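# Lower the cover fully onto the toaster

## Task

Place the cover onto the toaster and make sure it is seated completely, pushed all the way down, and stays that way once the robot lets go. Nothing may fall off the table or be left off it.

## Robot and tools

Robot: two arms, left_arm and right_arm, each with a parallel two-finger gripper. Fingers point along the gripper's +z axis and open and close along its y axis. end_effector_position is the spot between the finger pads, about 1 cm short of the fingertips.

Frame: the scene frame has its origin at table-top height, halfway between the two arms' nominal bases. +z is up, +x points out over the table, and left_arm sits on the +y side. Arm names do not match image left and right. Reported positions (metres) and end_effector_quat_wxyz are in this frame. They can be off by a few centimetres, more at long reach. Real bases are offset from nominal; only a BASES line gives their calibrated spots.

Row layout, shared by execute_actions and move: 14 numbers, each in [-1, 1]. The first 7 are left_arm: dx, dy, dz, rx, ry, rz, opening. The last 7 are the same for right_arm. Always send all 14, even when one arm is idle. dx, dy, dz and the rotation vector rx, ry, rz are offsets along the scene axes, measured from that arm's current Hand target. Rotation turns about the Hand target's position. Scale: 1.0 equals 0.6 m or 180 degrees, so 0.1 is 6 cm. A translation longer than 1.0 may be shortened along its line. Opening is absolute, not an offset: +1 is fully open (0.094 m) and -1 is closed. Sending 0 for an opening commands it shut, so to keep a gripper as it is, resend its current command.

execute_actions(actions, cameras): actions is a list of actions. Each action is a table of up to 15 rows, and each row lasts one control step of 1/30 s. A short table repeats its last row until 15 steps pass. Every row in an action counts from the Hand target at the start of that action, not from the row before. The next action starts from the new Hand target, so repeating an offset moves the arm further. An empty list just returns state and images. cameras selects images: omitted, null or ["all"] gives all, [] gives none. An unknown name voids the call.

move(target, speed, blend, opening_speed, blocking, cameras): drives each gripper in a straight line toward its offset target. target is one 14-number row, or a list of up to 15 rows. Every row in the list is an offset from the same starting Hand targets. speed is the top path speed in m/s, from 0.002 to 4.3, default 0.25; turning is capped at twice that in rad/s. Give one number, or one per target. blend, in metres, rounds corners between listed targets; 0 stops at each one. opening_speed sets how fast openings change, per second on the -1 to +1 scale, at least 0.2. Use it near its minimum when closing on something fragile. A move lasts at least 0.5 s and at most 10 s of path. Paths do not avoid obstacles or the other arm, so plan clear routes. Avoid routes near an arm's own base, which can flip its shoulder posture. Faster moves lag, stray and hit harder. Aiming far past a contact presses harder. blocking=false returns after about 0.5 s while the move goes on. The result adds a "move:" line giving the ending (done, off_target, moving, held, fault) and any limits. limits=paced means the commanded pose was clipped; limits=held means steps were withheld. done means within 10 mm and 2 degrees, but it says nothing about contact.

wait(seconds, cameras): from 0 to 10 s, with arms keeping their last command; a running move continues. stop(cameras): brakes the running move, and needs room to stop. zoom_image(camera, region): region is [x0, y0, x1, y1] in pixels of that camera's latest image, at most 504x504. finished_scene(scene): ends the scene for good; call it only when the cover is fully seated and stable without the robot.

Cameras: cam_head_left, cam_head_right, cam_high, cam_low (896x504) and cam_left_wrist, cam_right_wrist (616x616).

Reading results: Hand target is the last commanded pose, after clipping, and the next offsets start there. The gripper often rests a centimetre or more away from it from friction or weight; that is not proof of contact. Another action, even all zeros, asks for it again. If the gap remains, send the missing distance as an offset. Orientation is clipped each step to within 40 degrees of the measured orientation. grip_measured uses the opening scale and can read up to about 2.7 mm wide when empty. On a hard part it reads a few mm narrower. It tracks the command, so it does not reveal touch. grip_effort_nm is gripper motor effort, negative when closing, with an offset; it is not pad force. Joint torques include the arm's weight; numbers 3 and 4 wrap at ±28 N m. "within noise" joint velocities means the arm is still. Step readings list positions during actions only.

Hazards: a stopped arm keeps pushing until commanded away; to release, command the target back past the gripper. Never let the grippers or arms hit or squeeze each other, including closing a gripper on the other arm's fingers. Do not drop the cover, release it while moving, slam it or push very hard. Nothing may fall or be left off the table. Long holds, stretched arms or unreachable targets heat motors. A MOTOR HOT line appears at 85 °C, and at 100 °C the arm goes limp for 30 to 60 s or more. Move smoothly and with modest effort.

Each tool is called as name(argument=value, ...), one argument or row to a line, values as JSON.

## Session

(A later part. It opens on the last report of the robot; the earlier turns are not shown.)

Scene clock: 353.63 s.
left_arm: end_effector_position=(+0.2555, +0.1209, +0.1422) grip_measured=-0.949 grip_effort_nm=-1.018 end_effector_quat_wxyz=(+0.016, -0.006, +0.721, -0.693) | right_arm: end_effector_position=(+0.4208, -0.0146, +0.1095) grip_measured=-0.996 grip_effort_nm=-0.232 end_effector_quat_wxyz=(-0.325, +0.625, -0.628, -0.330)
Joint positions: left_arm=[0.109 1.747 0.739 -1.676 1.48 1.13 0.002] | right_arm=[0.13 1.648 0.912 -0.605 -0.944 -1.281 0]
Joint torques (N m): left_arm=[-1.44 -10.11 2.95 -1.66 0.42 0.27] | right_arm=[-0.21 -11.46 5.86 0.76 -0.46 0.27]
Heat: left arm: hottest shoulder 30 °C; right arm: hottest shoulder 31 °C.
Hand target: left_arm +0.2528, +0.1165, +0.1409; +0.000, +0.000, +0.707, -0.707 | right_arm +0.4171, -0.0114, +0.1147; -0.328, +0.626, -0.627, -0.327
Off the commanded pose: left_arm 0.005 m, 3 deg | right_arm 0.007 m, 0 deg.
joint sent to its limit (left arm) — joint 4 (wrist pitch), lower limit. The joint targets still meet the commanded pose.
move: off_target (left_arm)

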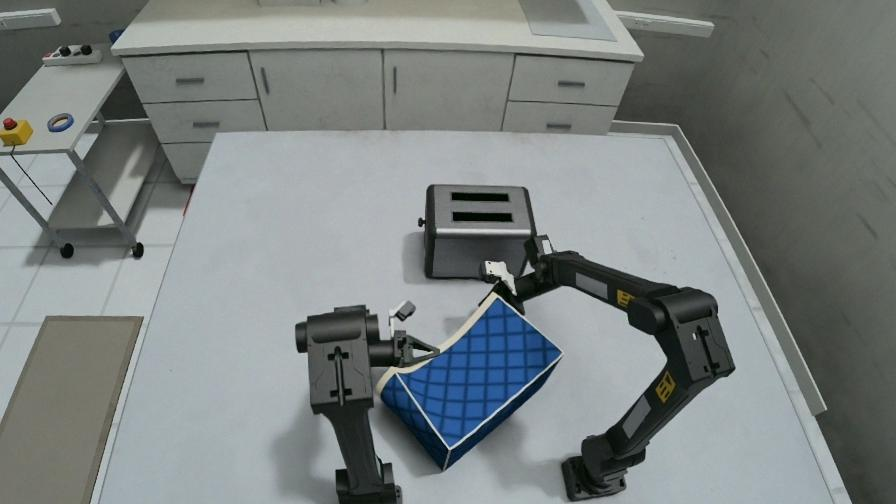

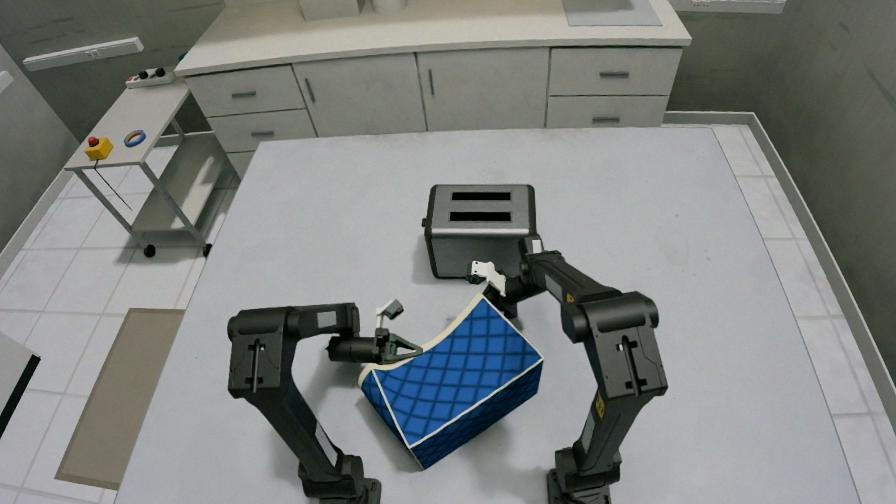

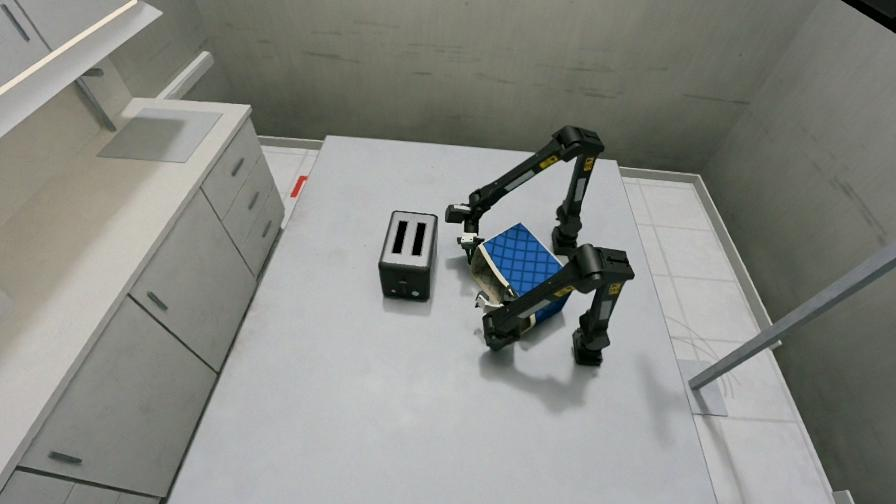

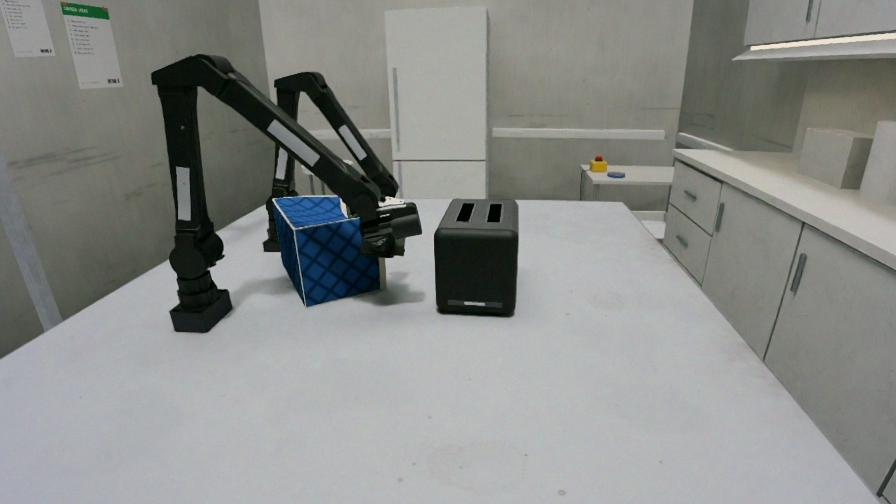

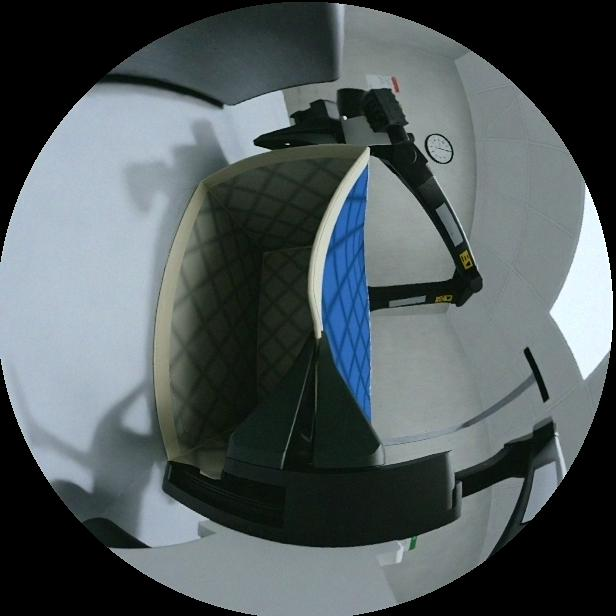

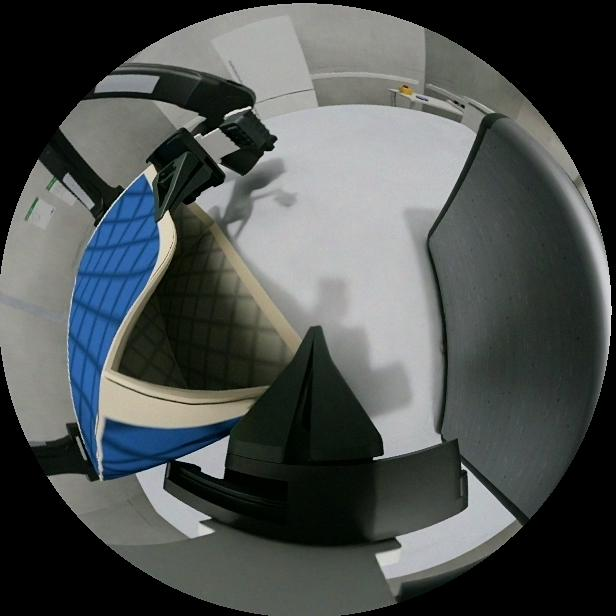

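move(
  target=[0.13,0.05,0,0,0,0,-1,-0.1,0,0,0,0,0,-1],
  speed=0.05,
  cameras=["cam_head_left","cam_high","cam_left_wrist","cam_right_wrist"],
)

zoom_image(
  camera="cam_high",
  region=[420, 190, 620, 340],
)

Scene clock: 360.57 s.
left_arm: end_effector_position=(+0.3183, +0.1386, +0.1404) grip_measured=-0.949 grip_effort_nm=-1.028 end_effector_quat_wxyz=(+0.015, -0.004, +0.732, -0.681) | right_arm: end_effector_position=(+0.3631, -0.0168, +0.1107) grip_measured=-0.996 grip_effort_nm=-0.232 end_effector_quat_wxyz=(-0.327, +0.624, -0.630, -0.327)
Joint positions: left_arm=[0.137 1.831 0.925 -1.676 1.435 1.032 0.002] | right_arm=[0.152 1.508 0.739 -0.531 -0.935 -1.234 0]
Joint torques (N m): left_arm=[1.08 -11.93 5.74 -1.48 0.5 0.02] | right_arm=[0.32 -9.41 5.67 0.84 -0.52 0.28]
Heat: left arm: hottest shoulder 30 °C; right arm: hottest shoulder 31 °C.
Hand target: left_arm +0.3309, +0.1465, +0.1410; +0.000, +0.000, +0.707, -0.707 | right_arm +0.3571, -0.0115, +0.1147; -0.328, +0.626, -0.627, -0.327
Off the commanded pose: left_arm 0.015 m, 4 deg | right_arm 0.009 m, 0 deg.
joint sent to its limit (left arm) — joint 4 (wrist pitch), lower limit. The joint targets are off in orientation, not in position.
move: off_target (left_arm)
Images, in order (width x height): cam_head_left 896x504, cam_high 896x504, cam_left_wrist 616x616, cam_right_wrist 616x616.

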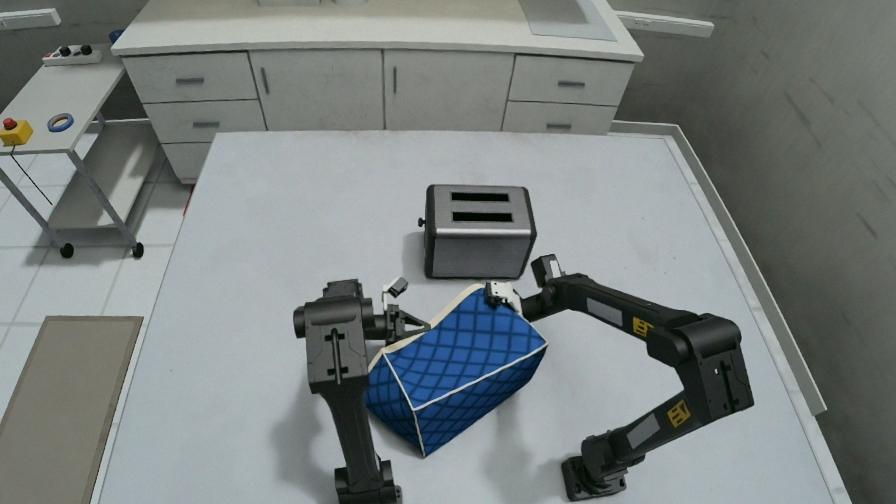

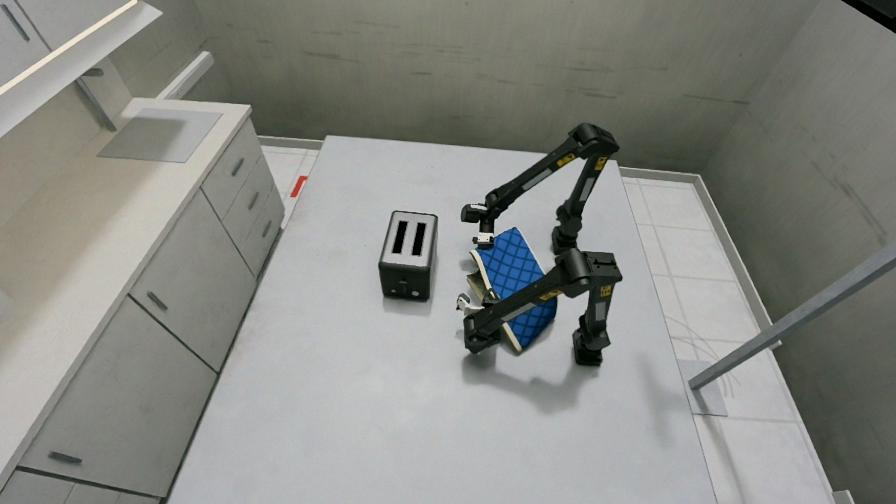

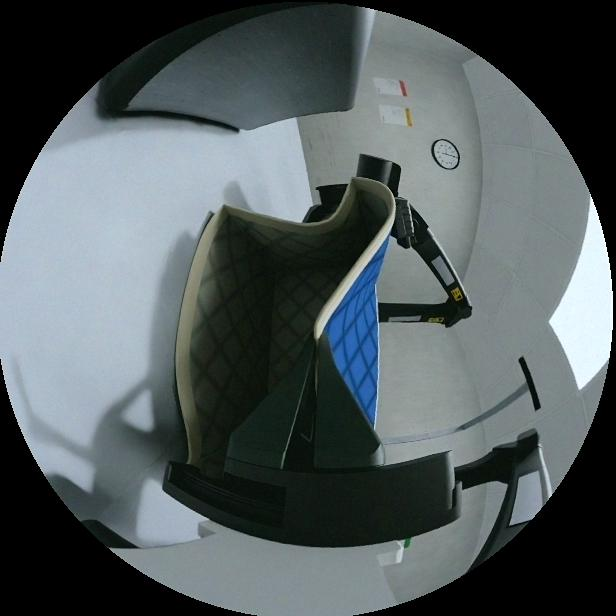

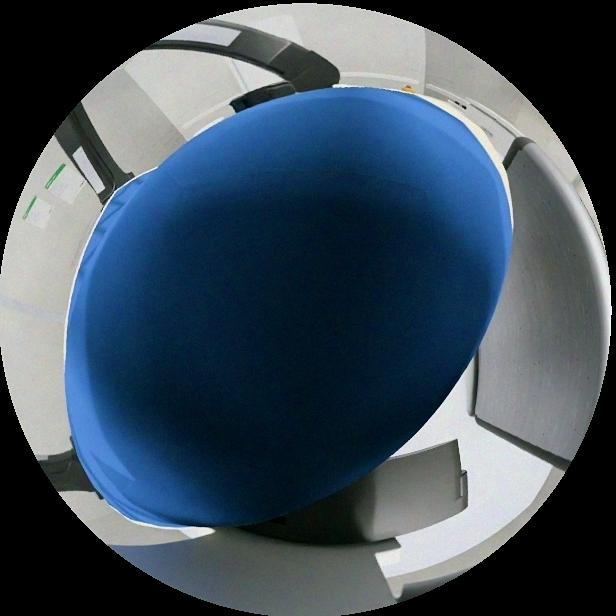

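Scaled by 2.520.

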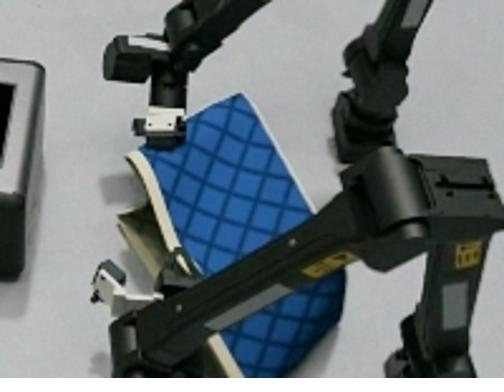

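move(
  target=[
    [0,0,0,0,0,0,-1,0,-0.12,0,0,0,0,-1],
    [0.1,0.03,0,0,0,0,-1,0,-0.12,0,0,0,0,-1],
  ],
  speed=0.06,
  cameras=["cam_head_left","cam_high","cam_left_wrist","cam_right_wrist"],
)

zoom_image(
  camera="cam_high",
  region=[420, 190, 620, 340],
)

Scene clock: 368.20 s.
left_arm: end_effector_position=(+0.3789, +0.1555, +0.1408) grip_measured=-0.949 grip_effort_nm=-1.033 end_effector_quat_wxyz=(+0.022, -0.012, +0.737, -0.676) | right_arm: end_effector_position=(+0.3454, -0.0798, +0.1077) grip_measured=-0.996 grip_effort_nm=-0.227 end_effector_quat_wxyz=(-0.317, +0.623, -0.632, -0.335)
Joint positions: left_arm=[0.157 1.913 1.099 -1.676 1.43 0.94 0.002] | right_arm=[-0.022 1.508 0.739 -0.81 -0.958 -1.546 0]
Joint torques (N m): left_arm=[1.32 -14.33 6.37 -1.44 0.49 0.06] | right_arm=[-1.96 -7.36 8.64 -0.17 -0.78 -0.07]
Heat: left arm: hottest shoulder 30 °C; right arm: hottest shoulder 31 °C.
Hand target: left_arm +0.3909, +0.1645, +0.1410; +0.000, +0.000, +0.707, -0.707 | right_arm +0.3571, -0.0834, +0.1148; -0.328, +0.626, -0.627, -0.327
Off the commanded pose: left_arm 0.015 m, 6 deg | right_arm 0.014 m, 2 deg.
joint sent to its limit (left arm) — joint 4 (wrist pitch), lower limit. The joint targets are off in orientation, not in position.
move: off_target (left_arm, right_arm)
Images, in order (width x height): cam_head_left 896x504, cam_high 896x504, cam_left_wrist 616x616, cam_right_wrist 616x616.

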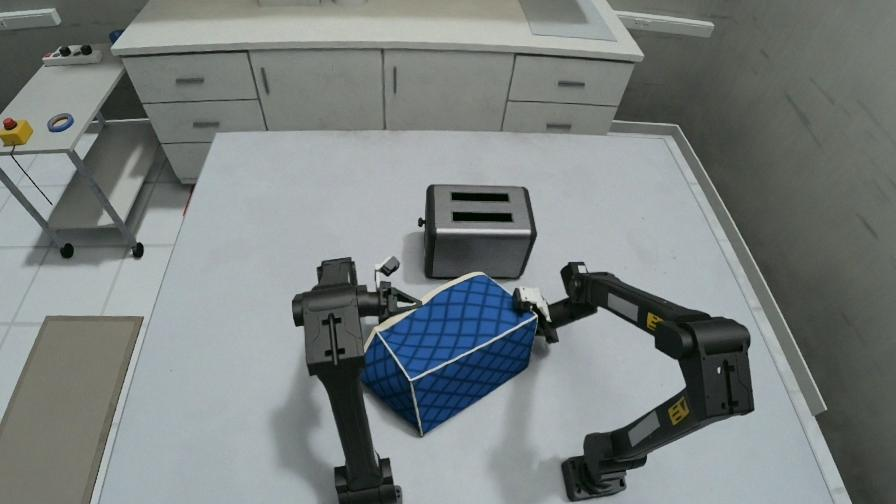

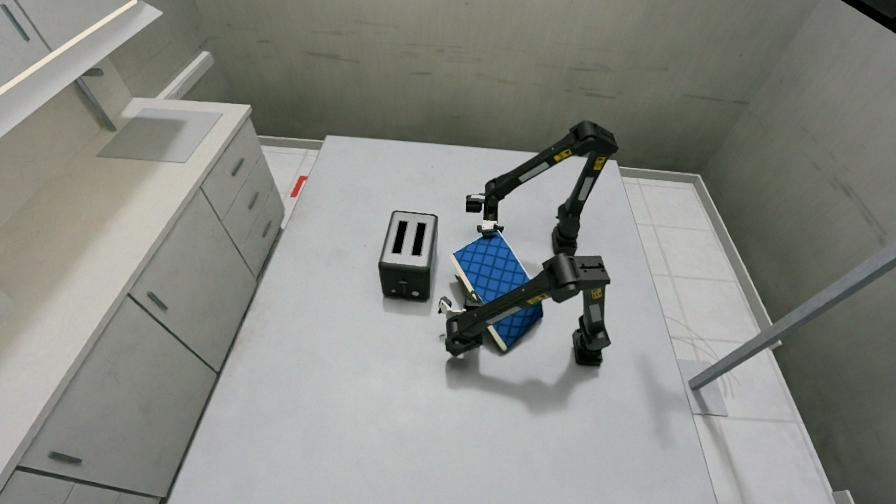

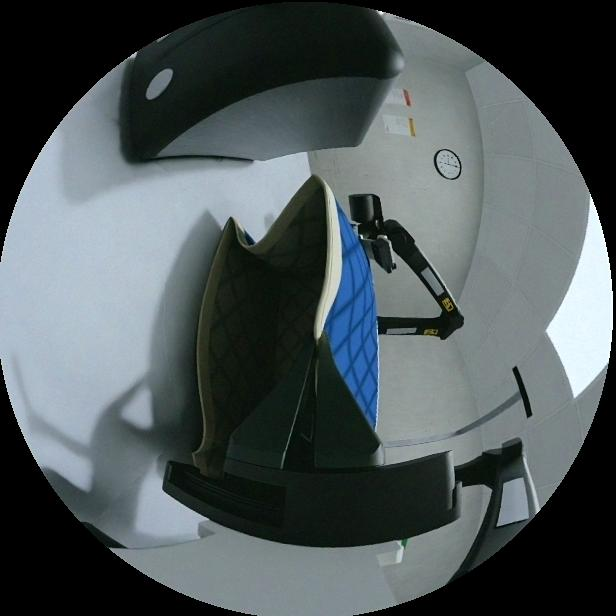

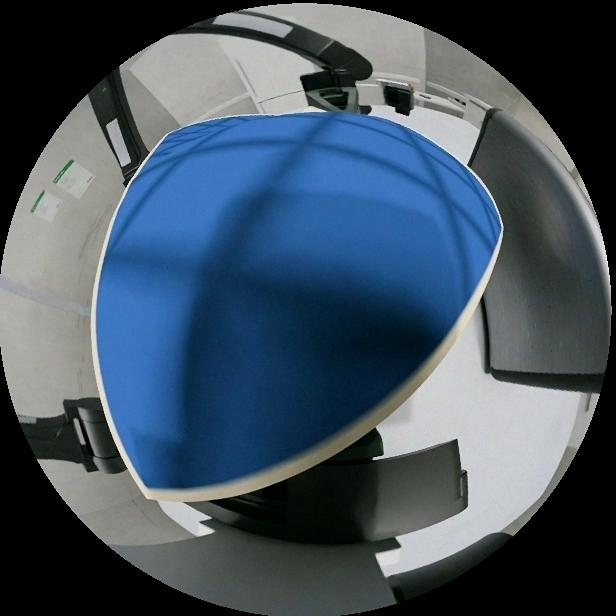

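Scaled by 2.520.

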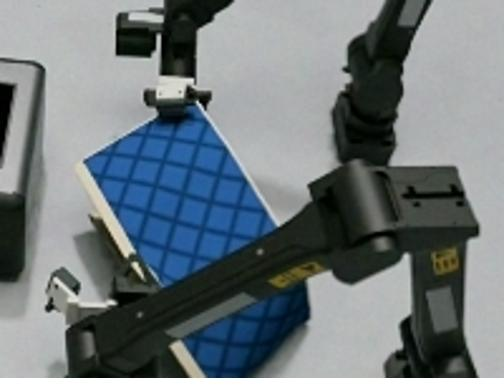

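move(
  target=[
    [0,0,0.03,0,0,0,-1,0,-0.15,0,0,0,0,-1],
    [-0.2,0,0.05,0,0,0,-1,-0.1,-0.3,0.1,0,0,0,-1],
  ],
  speed=0.08,
)

zoom_image(
  camera="cam_high",
  region=[420, 190, 620, 340],
)

Scene clock: 377.57 s.
left_arm: end_effector_position=(+0.2716, +0.1592, +0.1647) grip_measured=-0.949 grip_effort_nm=-1.023 end_effector_quat_wxyz=(+0.020, -0.030, +0.744, -0.667) | right_arm: end_effector_position=(+0.2843, -0.2507, +0.1599) grip_measured=-0.996 grip_effort_nm=-0.222 end_effector_quat_wxyz=(+0.276, -0.574, +0.706, +0.309)
Joint positions: left_arm=[0.225 1.655 0.791 -1.676 1.377 0.968 0.002] | right_arm=[-0.558 1.406 0.823 -1.47 -0.736 -2.075 0]
Joint torques (N m): left_arm=[1.08 -12.92 3.73 -1.5 0.22 0.25] | right_arm=[-1.96 -7.36 10.69 -0.95 -0.32 -0.07]
Heat: left arm: hottest shoulder 30 °C; right arm: hottest shoulder 31 °C.
Hand target: left_arm +0.2709, +0.1645, +0.1709; +0.000, +0.000, +0.707, -0.707 | right_arm +0.2971, -0.2634, +0.1747; +0.328, -0.626, +0.627, +0.327
Off the commanded pose: left_arm 0.008 m, 7 deg | right_arm 0.023 m, 13 deg.
joint sent to its limit (left arm) — joint 4 (wrist pitch), lower limit. The joint targets are off in orientation, not in position.
joint sent to its limit (right arm) — joint 6 (wrist roll), lower limit. The joint targets are off in orientation, not in position.
move: off_target (left_arm, right_arm)

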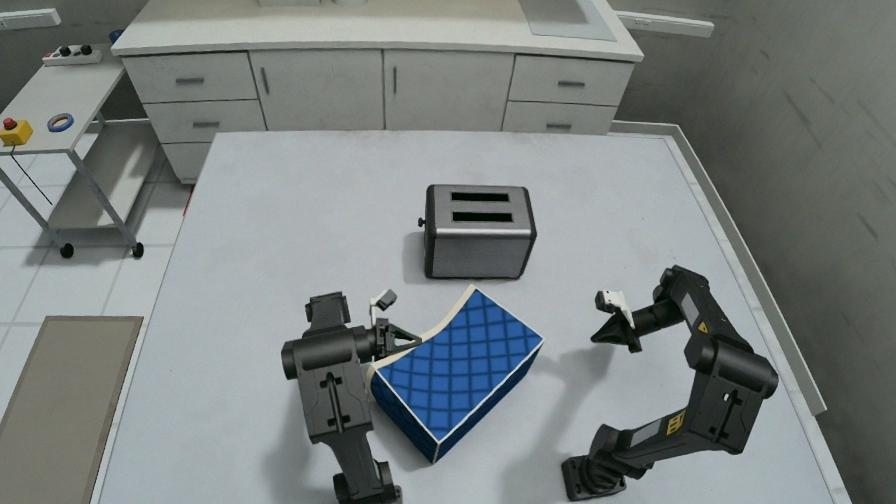

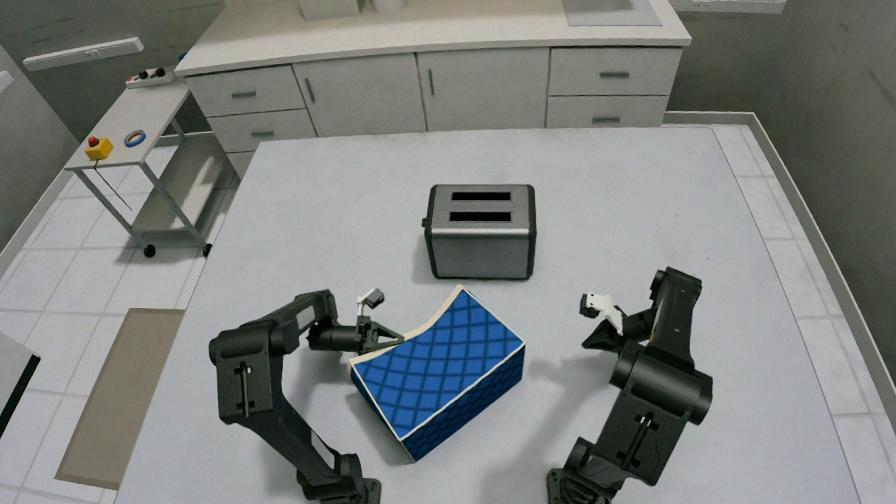

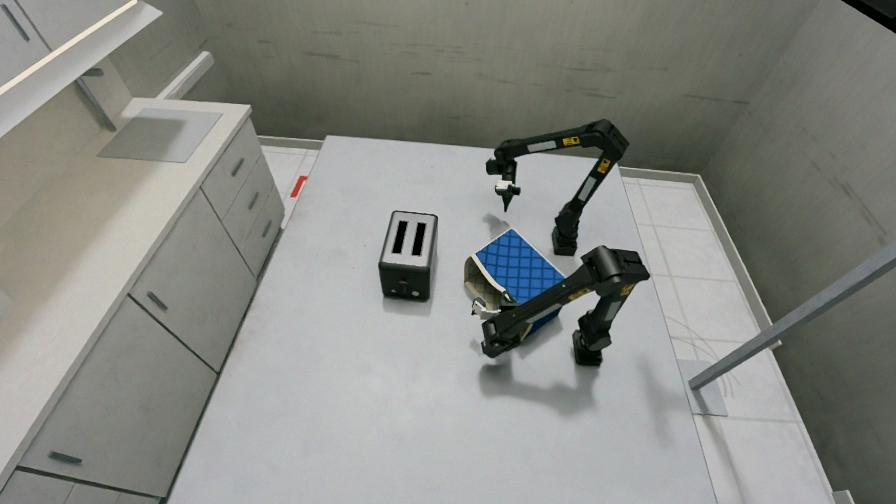

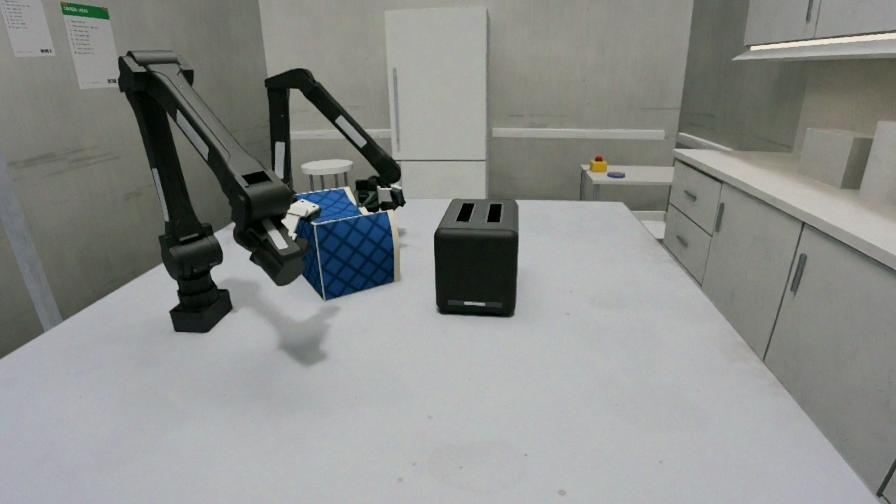

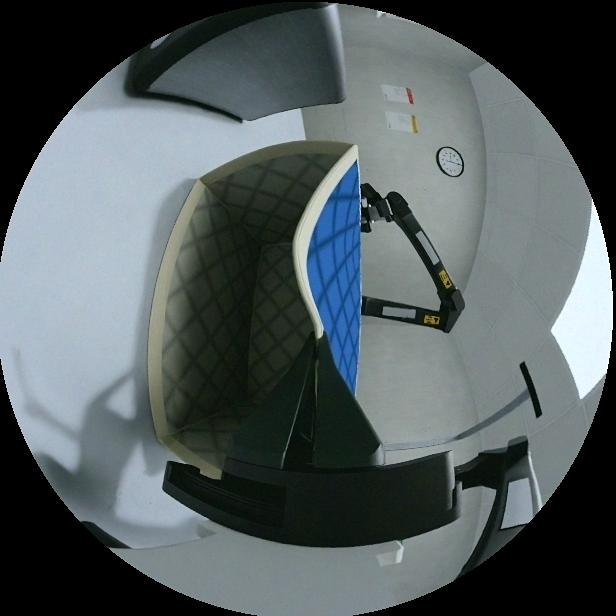

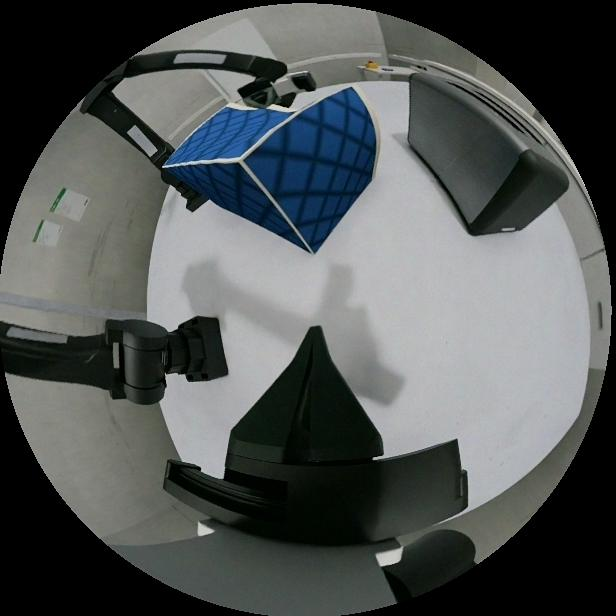

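Scaled by 2.520.

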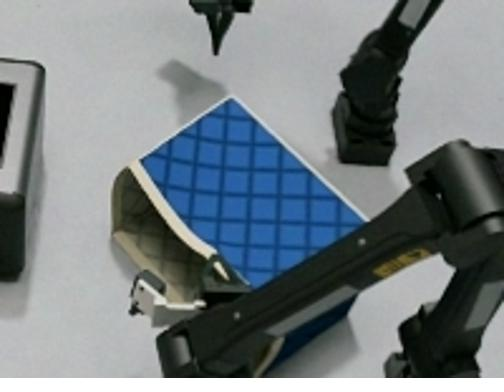

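move(
  target=[
    [0,0,0,0,0,0,-1,0.24,0.2,-0.12,0,0,0,-1],
    [0,0,0,0,0,0,-1,0.24,0.58,-0.12,0,0,0,-1],
  ],
  blend=0.02,
  speed=0.12,
  cameras=["cam_head_left","cam_high","cam_right_wrist"],
)

zoom_image(
  camera="cam_high",
  region=[420, 190, 620, 340],
)

Scene clock: 394.60 s.
left_arm: end_effector_position=(+0.2713, +0.1593, +0.1644) grip_measured=-0.949 grip_effort_nm=-1.023 end_effector_quat_wxyz=(+0.020, -0.029, +0.745, -0.667) | right_arm: end_effector_position=(+0.4387, +0.0788, +0.1041) grip_measured=-0.996 grip_effort_nm=-0.222 end_effector_quat_wxyz=(-0.328, +0.627, -0.627, -0.326)
Joint positions: left_arm=[0.226 1.655 0.791 -1.676 1.375 0.969 0.002] | right_arm=[0.326 1.722 0.974 -0.35 -0.873 -0.985 0]
Joint torques (N m): left_arm=[1.03 -12.16 3.71 -1.43 0.29 0.28] | right_arm=[-0.15 -10.46 7.97 1.16 -0.39 0.29]
Heat: left arm: hottest shoulder 31 °C; right arm: hottest shoulder 31 °C.
Hand target: left_arm +0.2709, +0.1645, +0.1709; +0.000, +0.000, +0.707, -0.707 | right_arm +0.4411, +0.0846, +0.1029; -0.328, +0.626, -0.627, -0.327
Off the commanded pose: left_arm 0.008 m, 7 deg | right_arm 0.006 m, 0 deg.
joint sent to its limit (left arm) — joint 4 (wrist pitch), lower limit. The joint targets are off in orientation, not in position.
move: off_target (left_arm)
Images, in order (width x height): cam_head_left 896x504, cam_high 896x504, cam_right_wrist 616x616.

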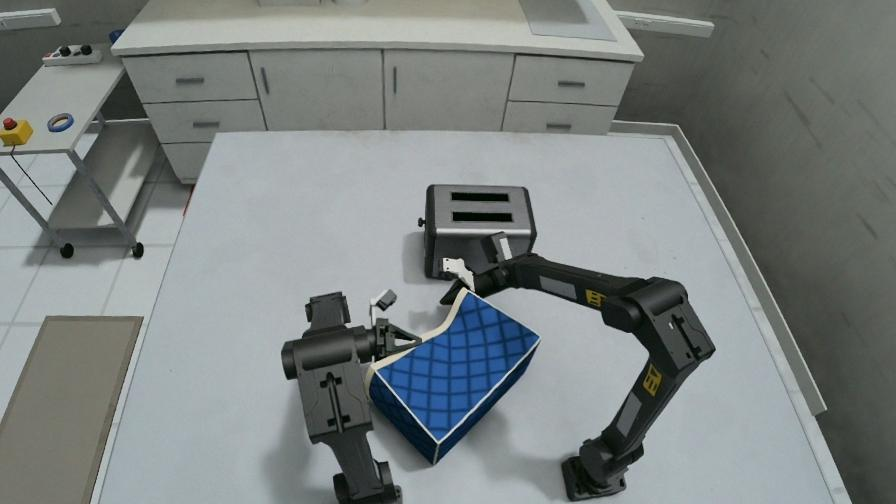

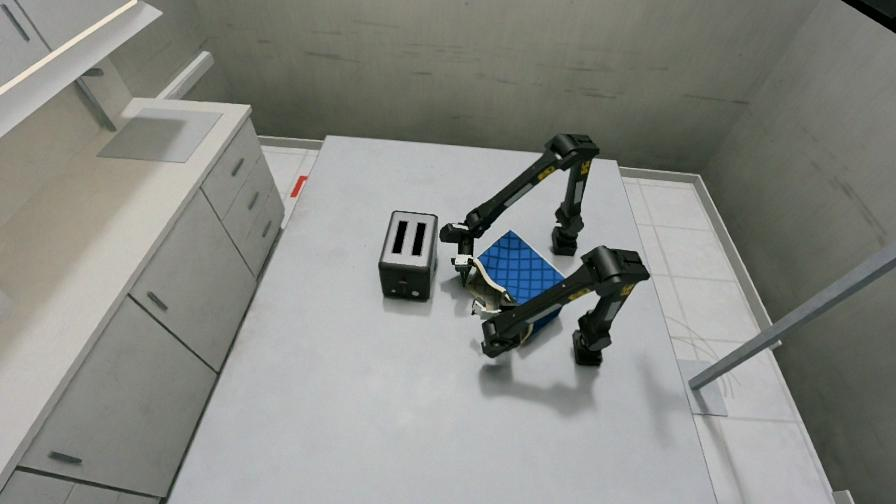

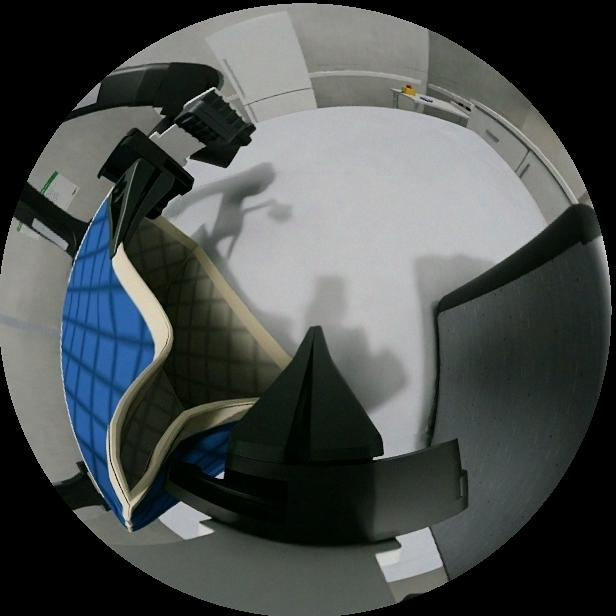

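Scaled by 2.520.

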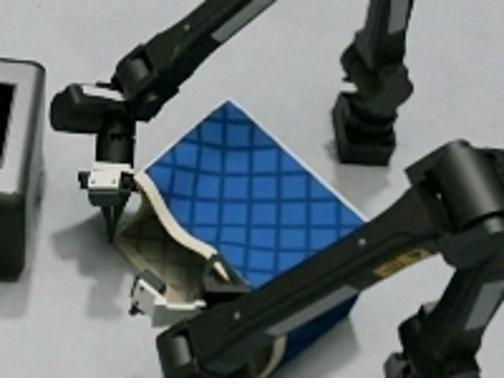

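move(
  target=[0.13,0.02,0,0,0,0,-1,-0.18,0,0,0,0,0,-1],
  speed=0.05,
  cameras=["cam_head_left","cam_high","cam_left_wrist","cam_right_wrist"],
)

zoom_image(
  camera="cam_high",
  region=[420, 190, 620, 340],
)

Scene clock: 401.07 s.
left_arm: end_effector_position=(+0.3230, +0.1688, +0.1631) grip_measured=-0.949 grip_effort_nm=-1.028 end_effector_quat_wxyz=(+0.019, -0.021, +0.750, -0.661) | right_arm: end_effector_position=(+0.3531, +0.0816, +0.1048) grip_measured=-0.996 grip_effort_nm=-0.227 end_effector_quat_wxyz=(-0.333, +0.614, -0.639, -0.322)
Joint positions: left_arm=[0.217 1.751 0.947 -1.684 1.364 0.927 0.002] | right_arm=[0.418 1.536 0.712 -0.149 -0.809 -0.813 0]
Joint torques (N m): left_arm=[0.38 -11.75 8.38 -1.13 1.54 -0.1] | right_arm=[0.97 -9.82 4.04 0.9 -0.68 -0.11]
Heat: left arm: hottest shoulder 31 °C; right arm: hottest shoulder 31 °C.
Hand target: left_arm +0.3489, +0.1765, +0.1709; +0.000, +0.000, +0.707, -0.707 | right_arm +0.3331, +0.0845, +0.1027; -0.328, +0.626, -0.627, -0.327
Off the commanded pose: left_arm 0.028 m, 8 deg | right_arm 0.020 m, 2 deg.
joint sent to its limit (left arm) — joint 4 (wrist pitch), lower limit. The joint targets are off in orientation, not in position.
move: off_target (left_arm, right_arm)
Images, in order (width x height): cam_head_left 896x504, cam_high 896x504, cam_left_wrist 616x616, cam_right_wrist 616x616.

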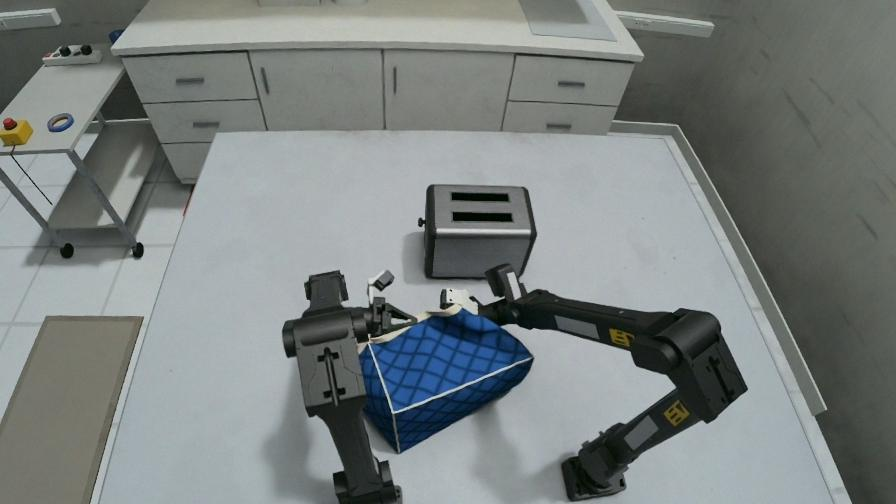

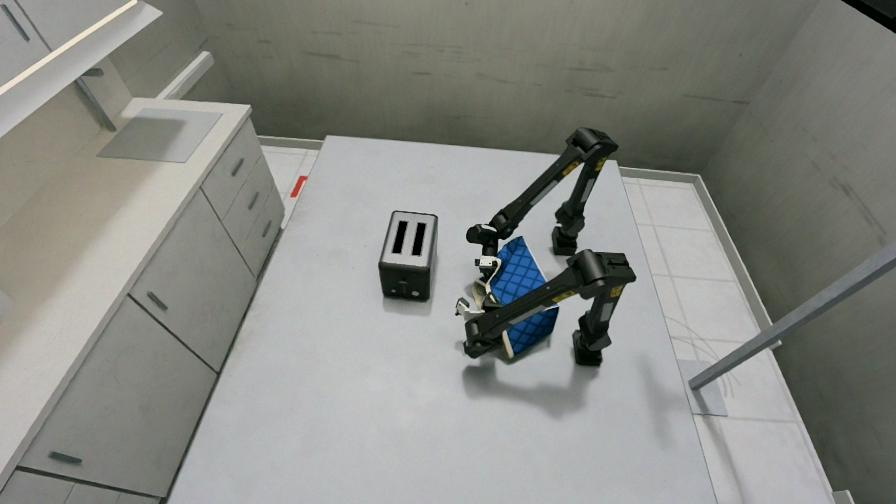

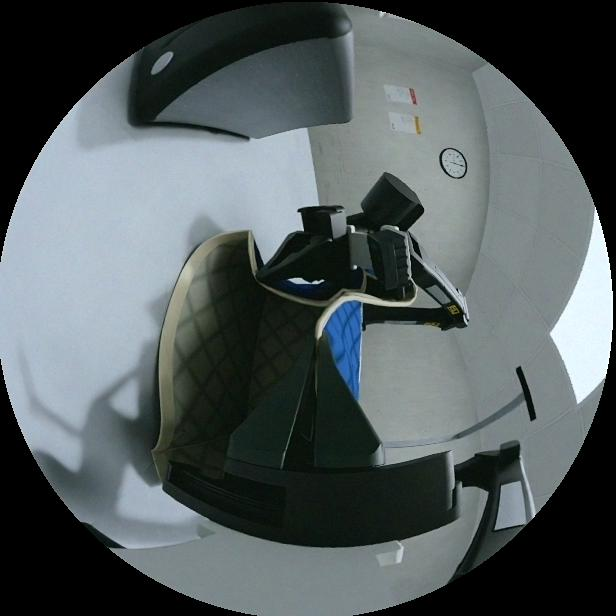

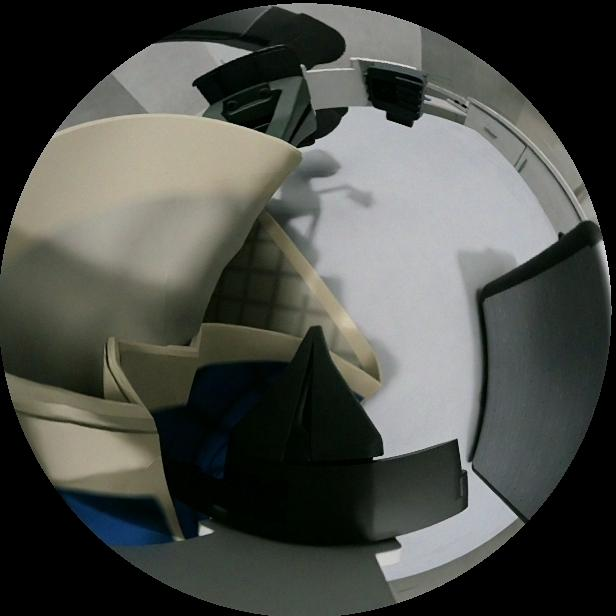

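Scaled by 2.520.

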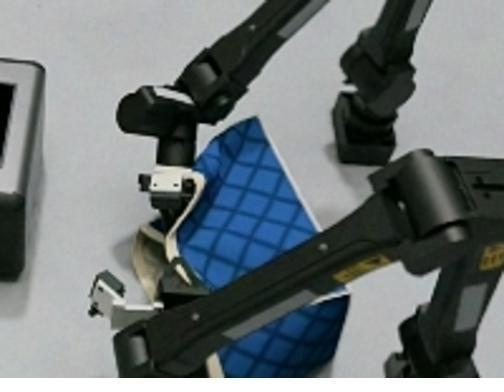

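move(
  target=[0.1,0.03,0,0,0,0,-1,-0.1,0,0,0,0,0,-1],
  speed=0.05,
  cameras=["cam_head_left","cam_high","cam_left_wrist","cam_right_wrist"],
)

Scene clock: 406.03 s.
left_arm: end_effector_position=(+0.3582, +0.1682, +0.1621) grip_measured=-0.948 grip_effort_nm=-1.023 end_effector_quat_wxyz=(+0.008, -0.003, +0.758, -0.652) | right_arm: end_effector_position=(+0.3150, +0.0767, +0.0989) grip_measured=-0.996 grip_effort_nm=-0.232 end_effector_quat_wxyz=(+0.321, -0.563, +0.691, +0.321)
Joint positions: left_arm=[0.192 1.816 1.069 -1.692 1.338 0.89 0.002] | right_arm=[0.474 1.442 0.579 -0.039 -0.723 -0.594 0]
Joint torques (N m): left_arm=[3.66 -10.99 11.49 -0.92 2.49 -0.39] | right_arm=[3.14 -10.4 1.87 1.13 -2.05 -1.35]
Heat: left arm: hottest elbow 31 °C; right arm: hottest shoulder 31 °C.
Hand target: left_arm +0.4089, +0.1946, +0.1709; +0.000, +0.000, +0.707, -0.707 | right_arm +0.2731, +0.0846, +0.1028; +0.328, -0.626, +0.627, +0.327
Off the commanded pose: left_arm 0.058 m, 9 deg | right_arm 0.043 m, 10 deg.
joint read past its limit (left arm) — joint 4 (wrist pitch), lower limit.
joint sent to its limit (left arm) — joint 4 (wrist pitch), lower limit. The joint targets are off in position and orientation.
move: off_target (left_arm, right_arm)
Images, in order (width x height): cam_head_left 896x504, cam_high 896x504, cam_left_wrist 616x616, cam_right_wrist 616x616.

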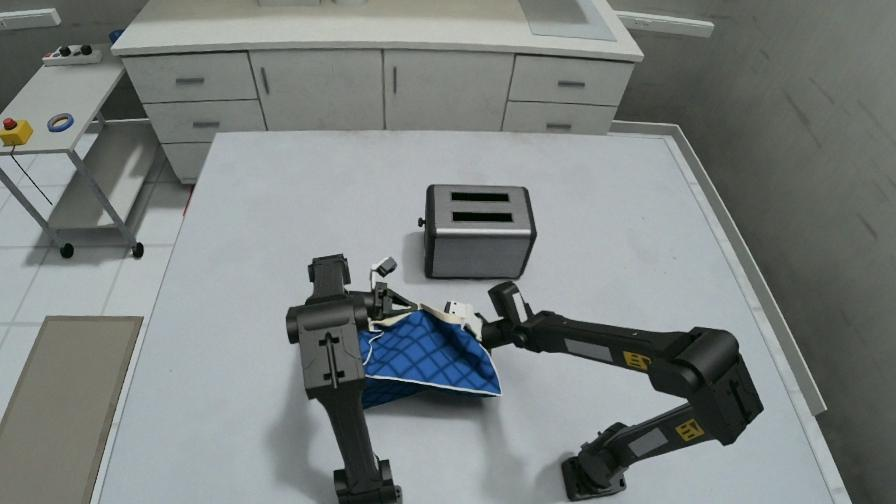

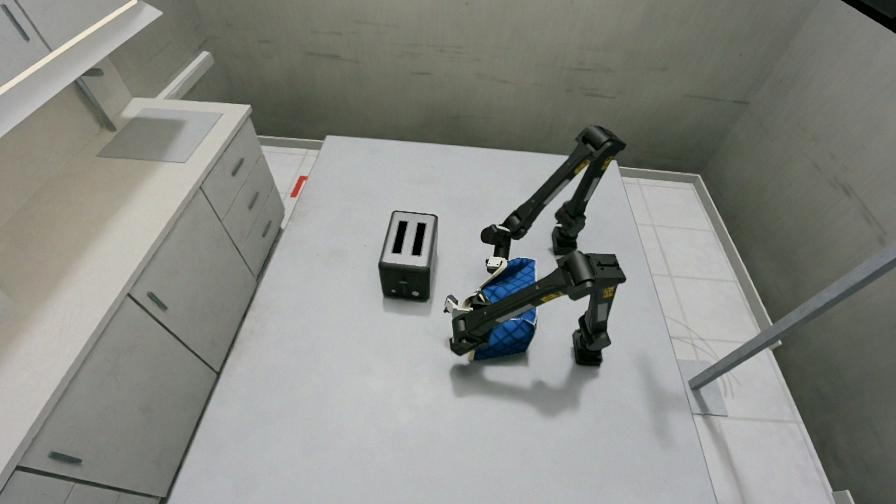

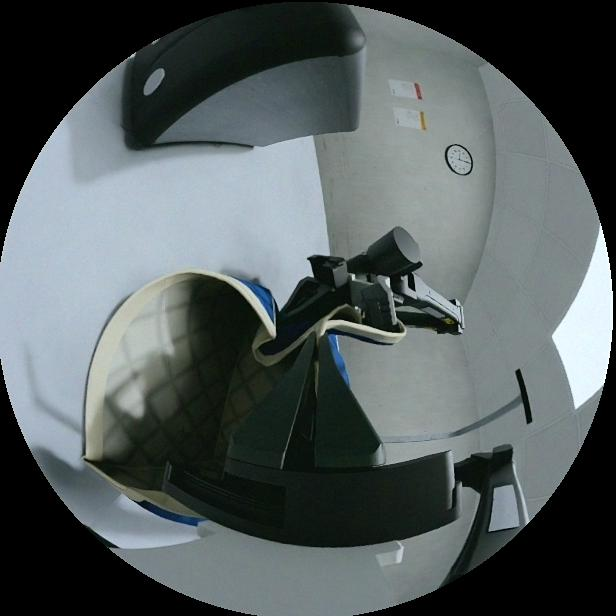

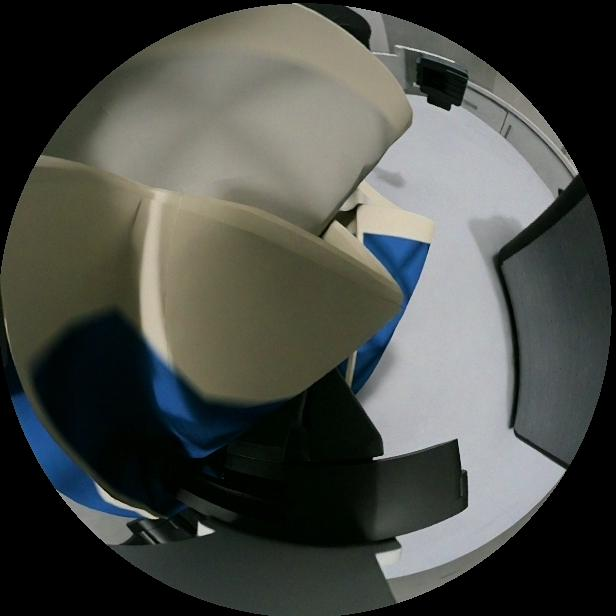

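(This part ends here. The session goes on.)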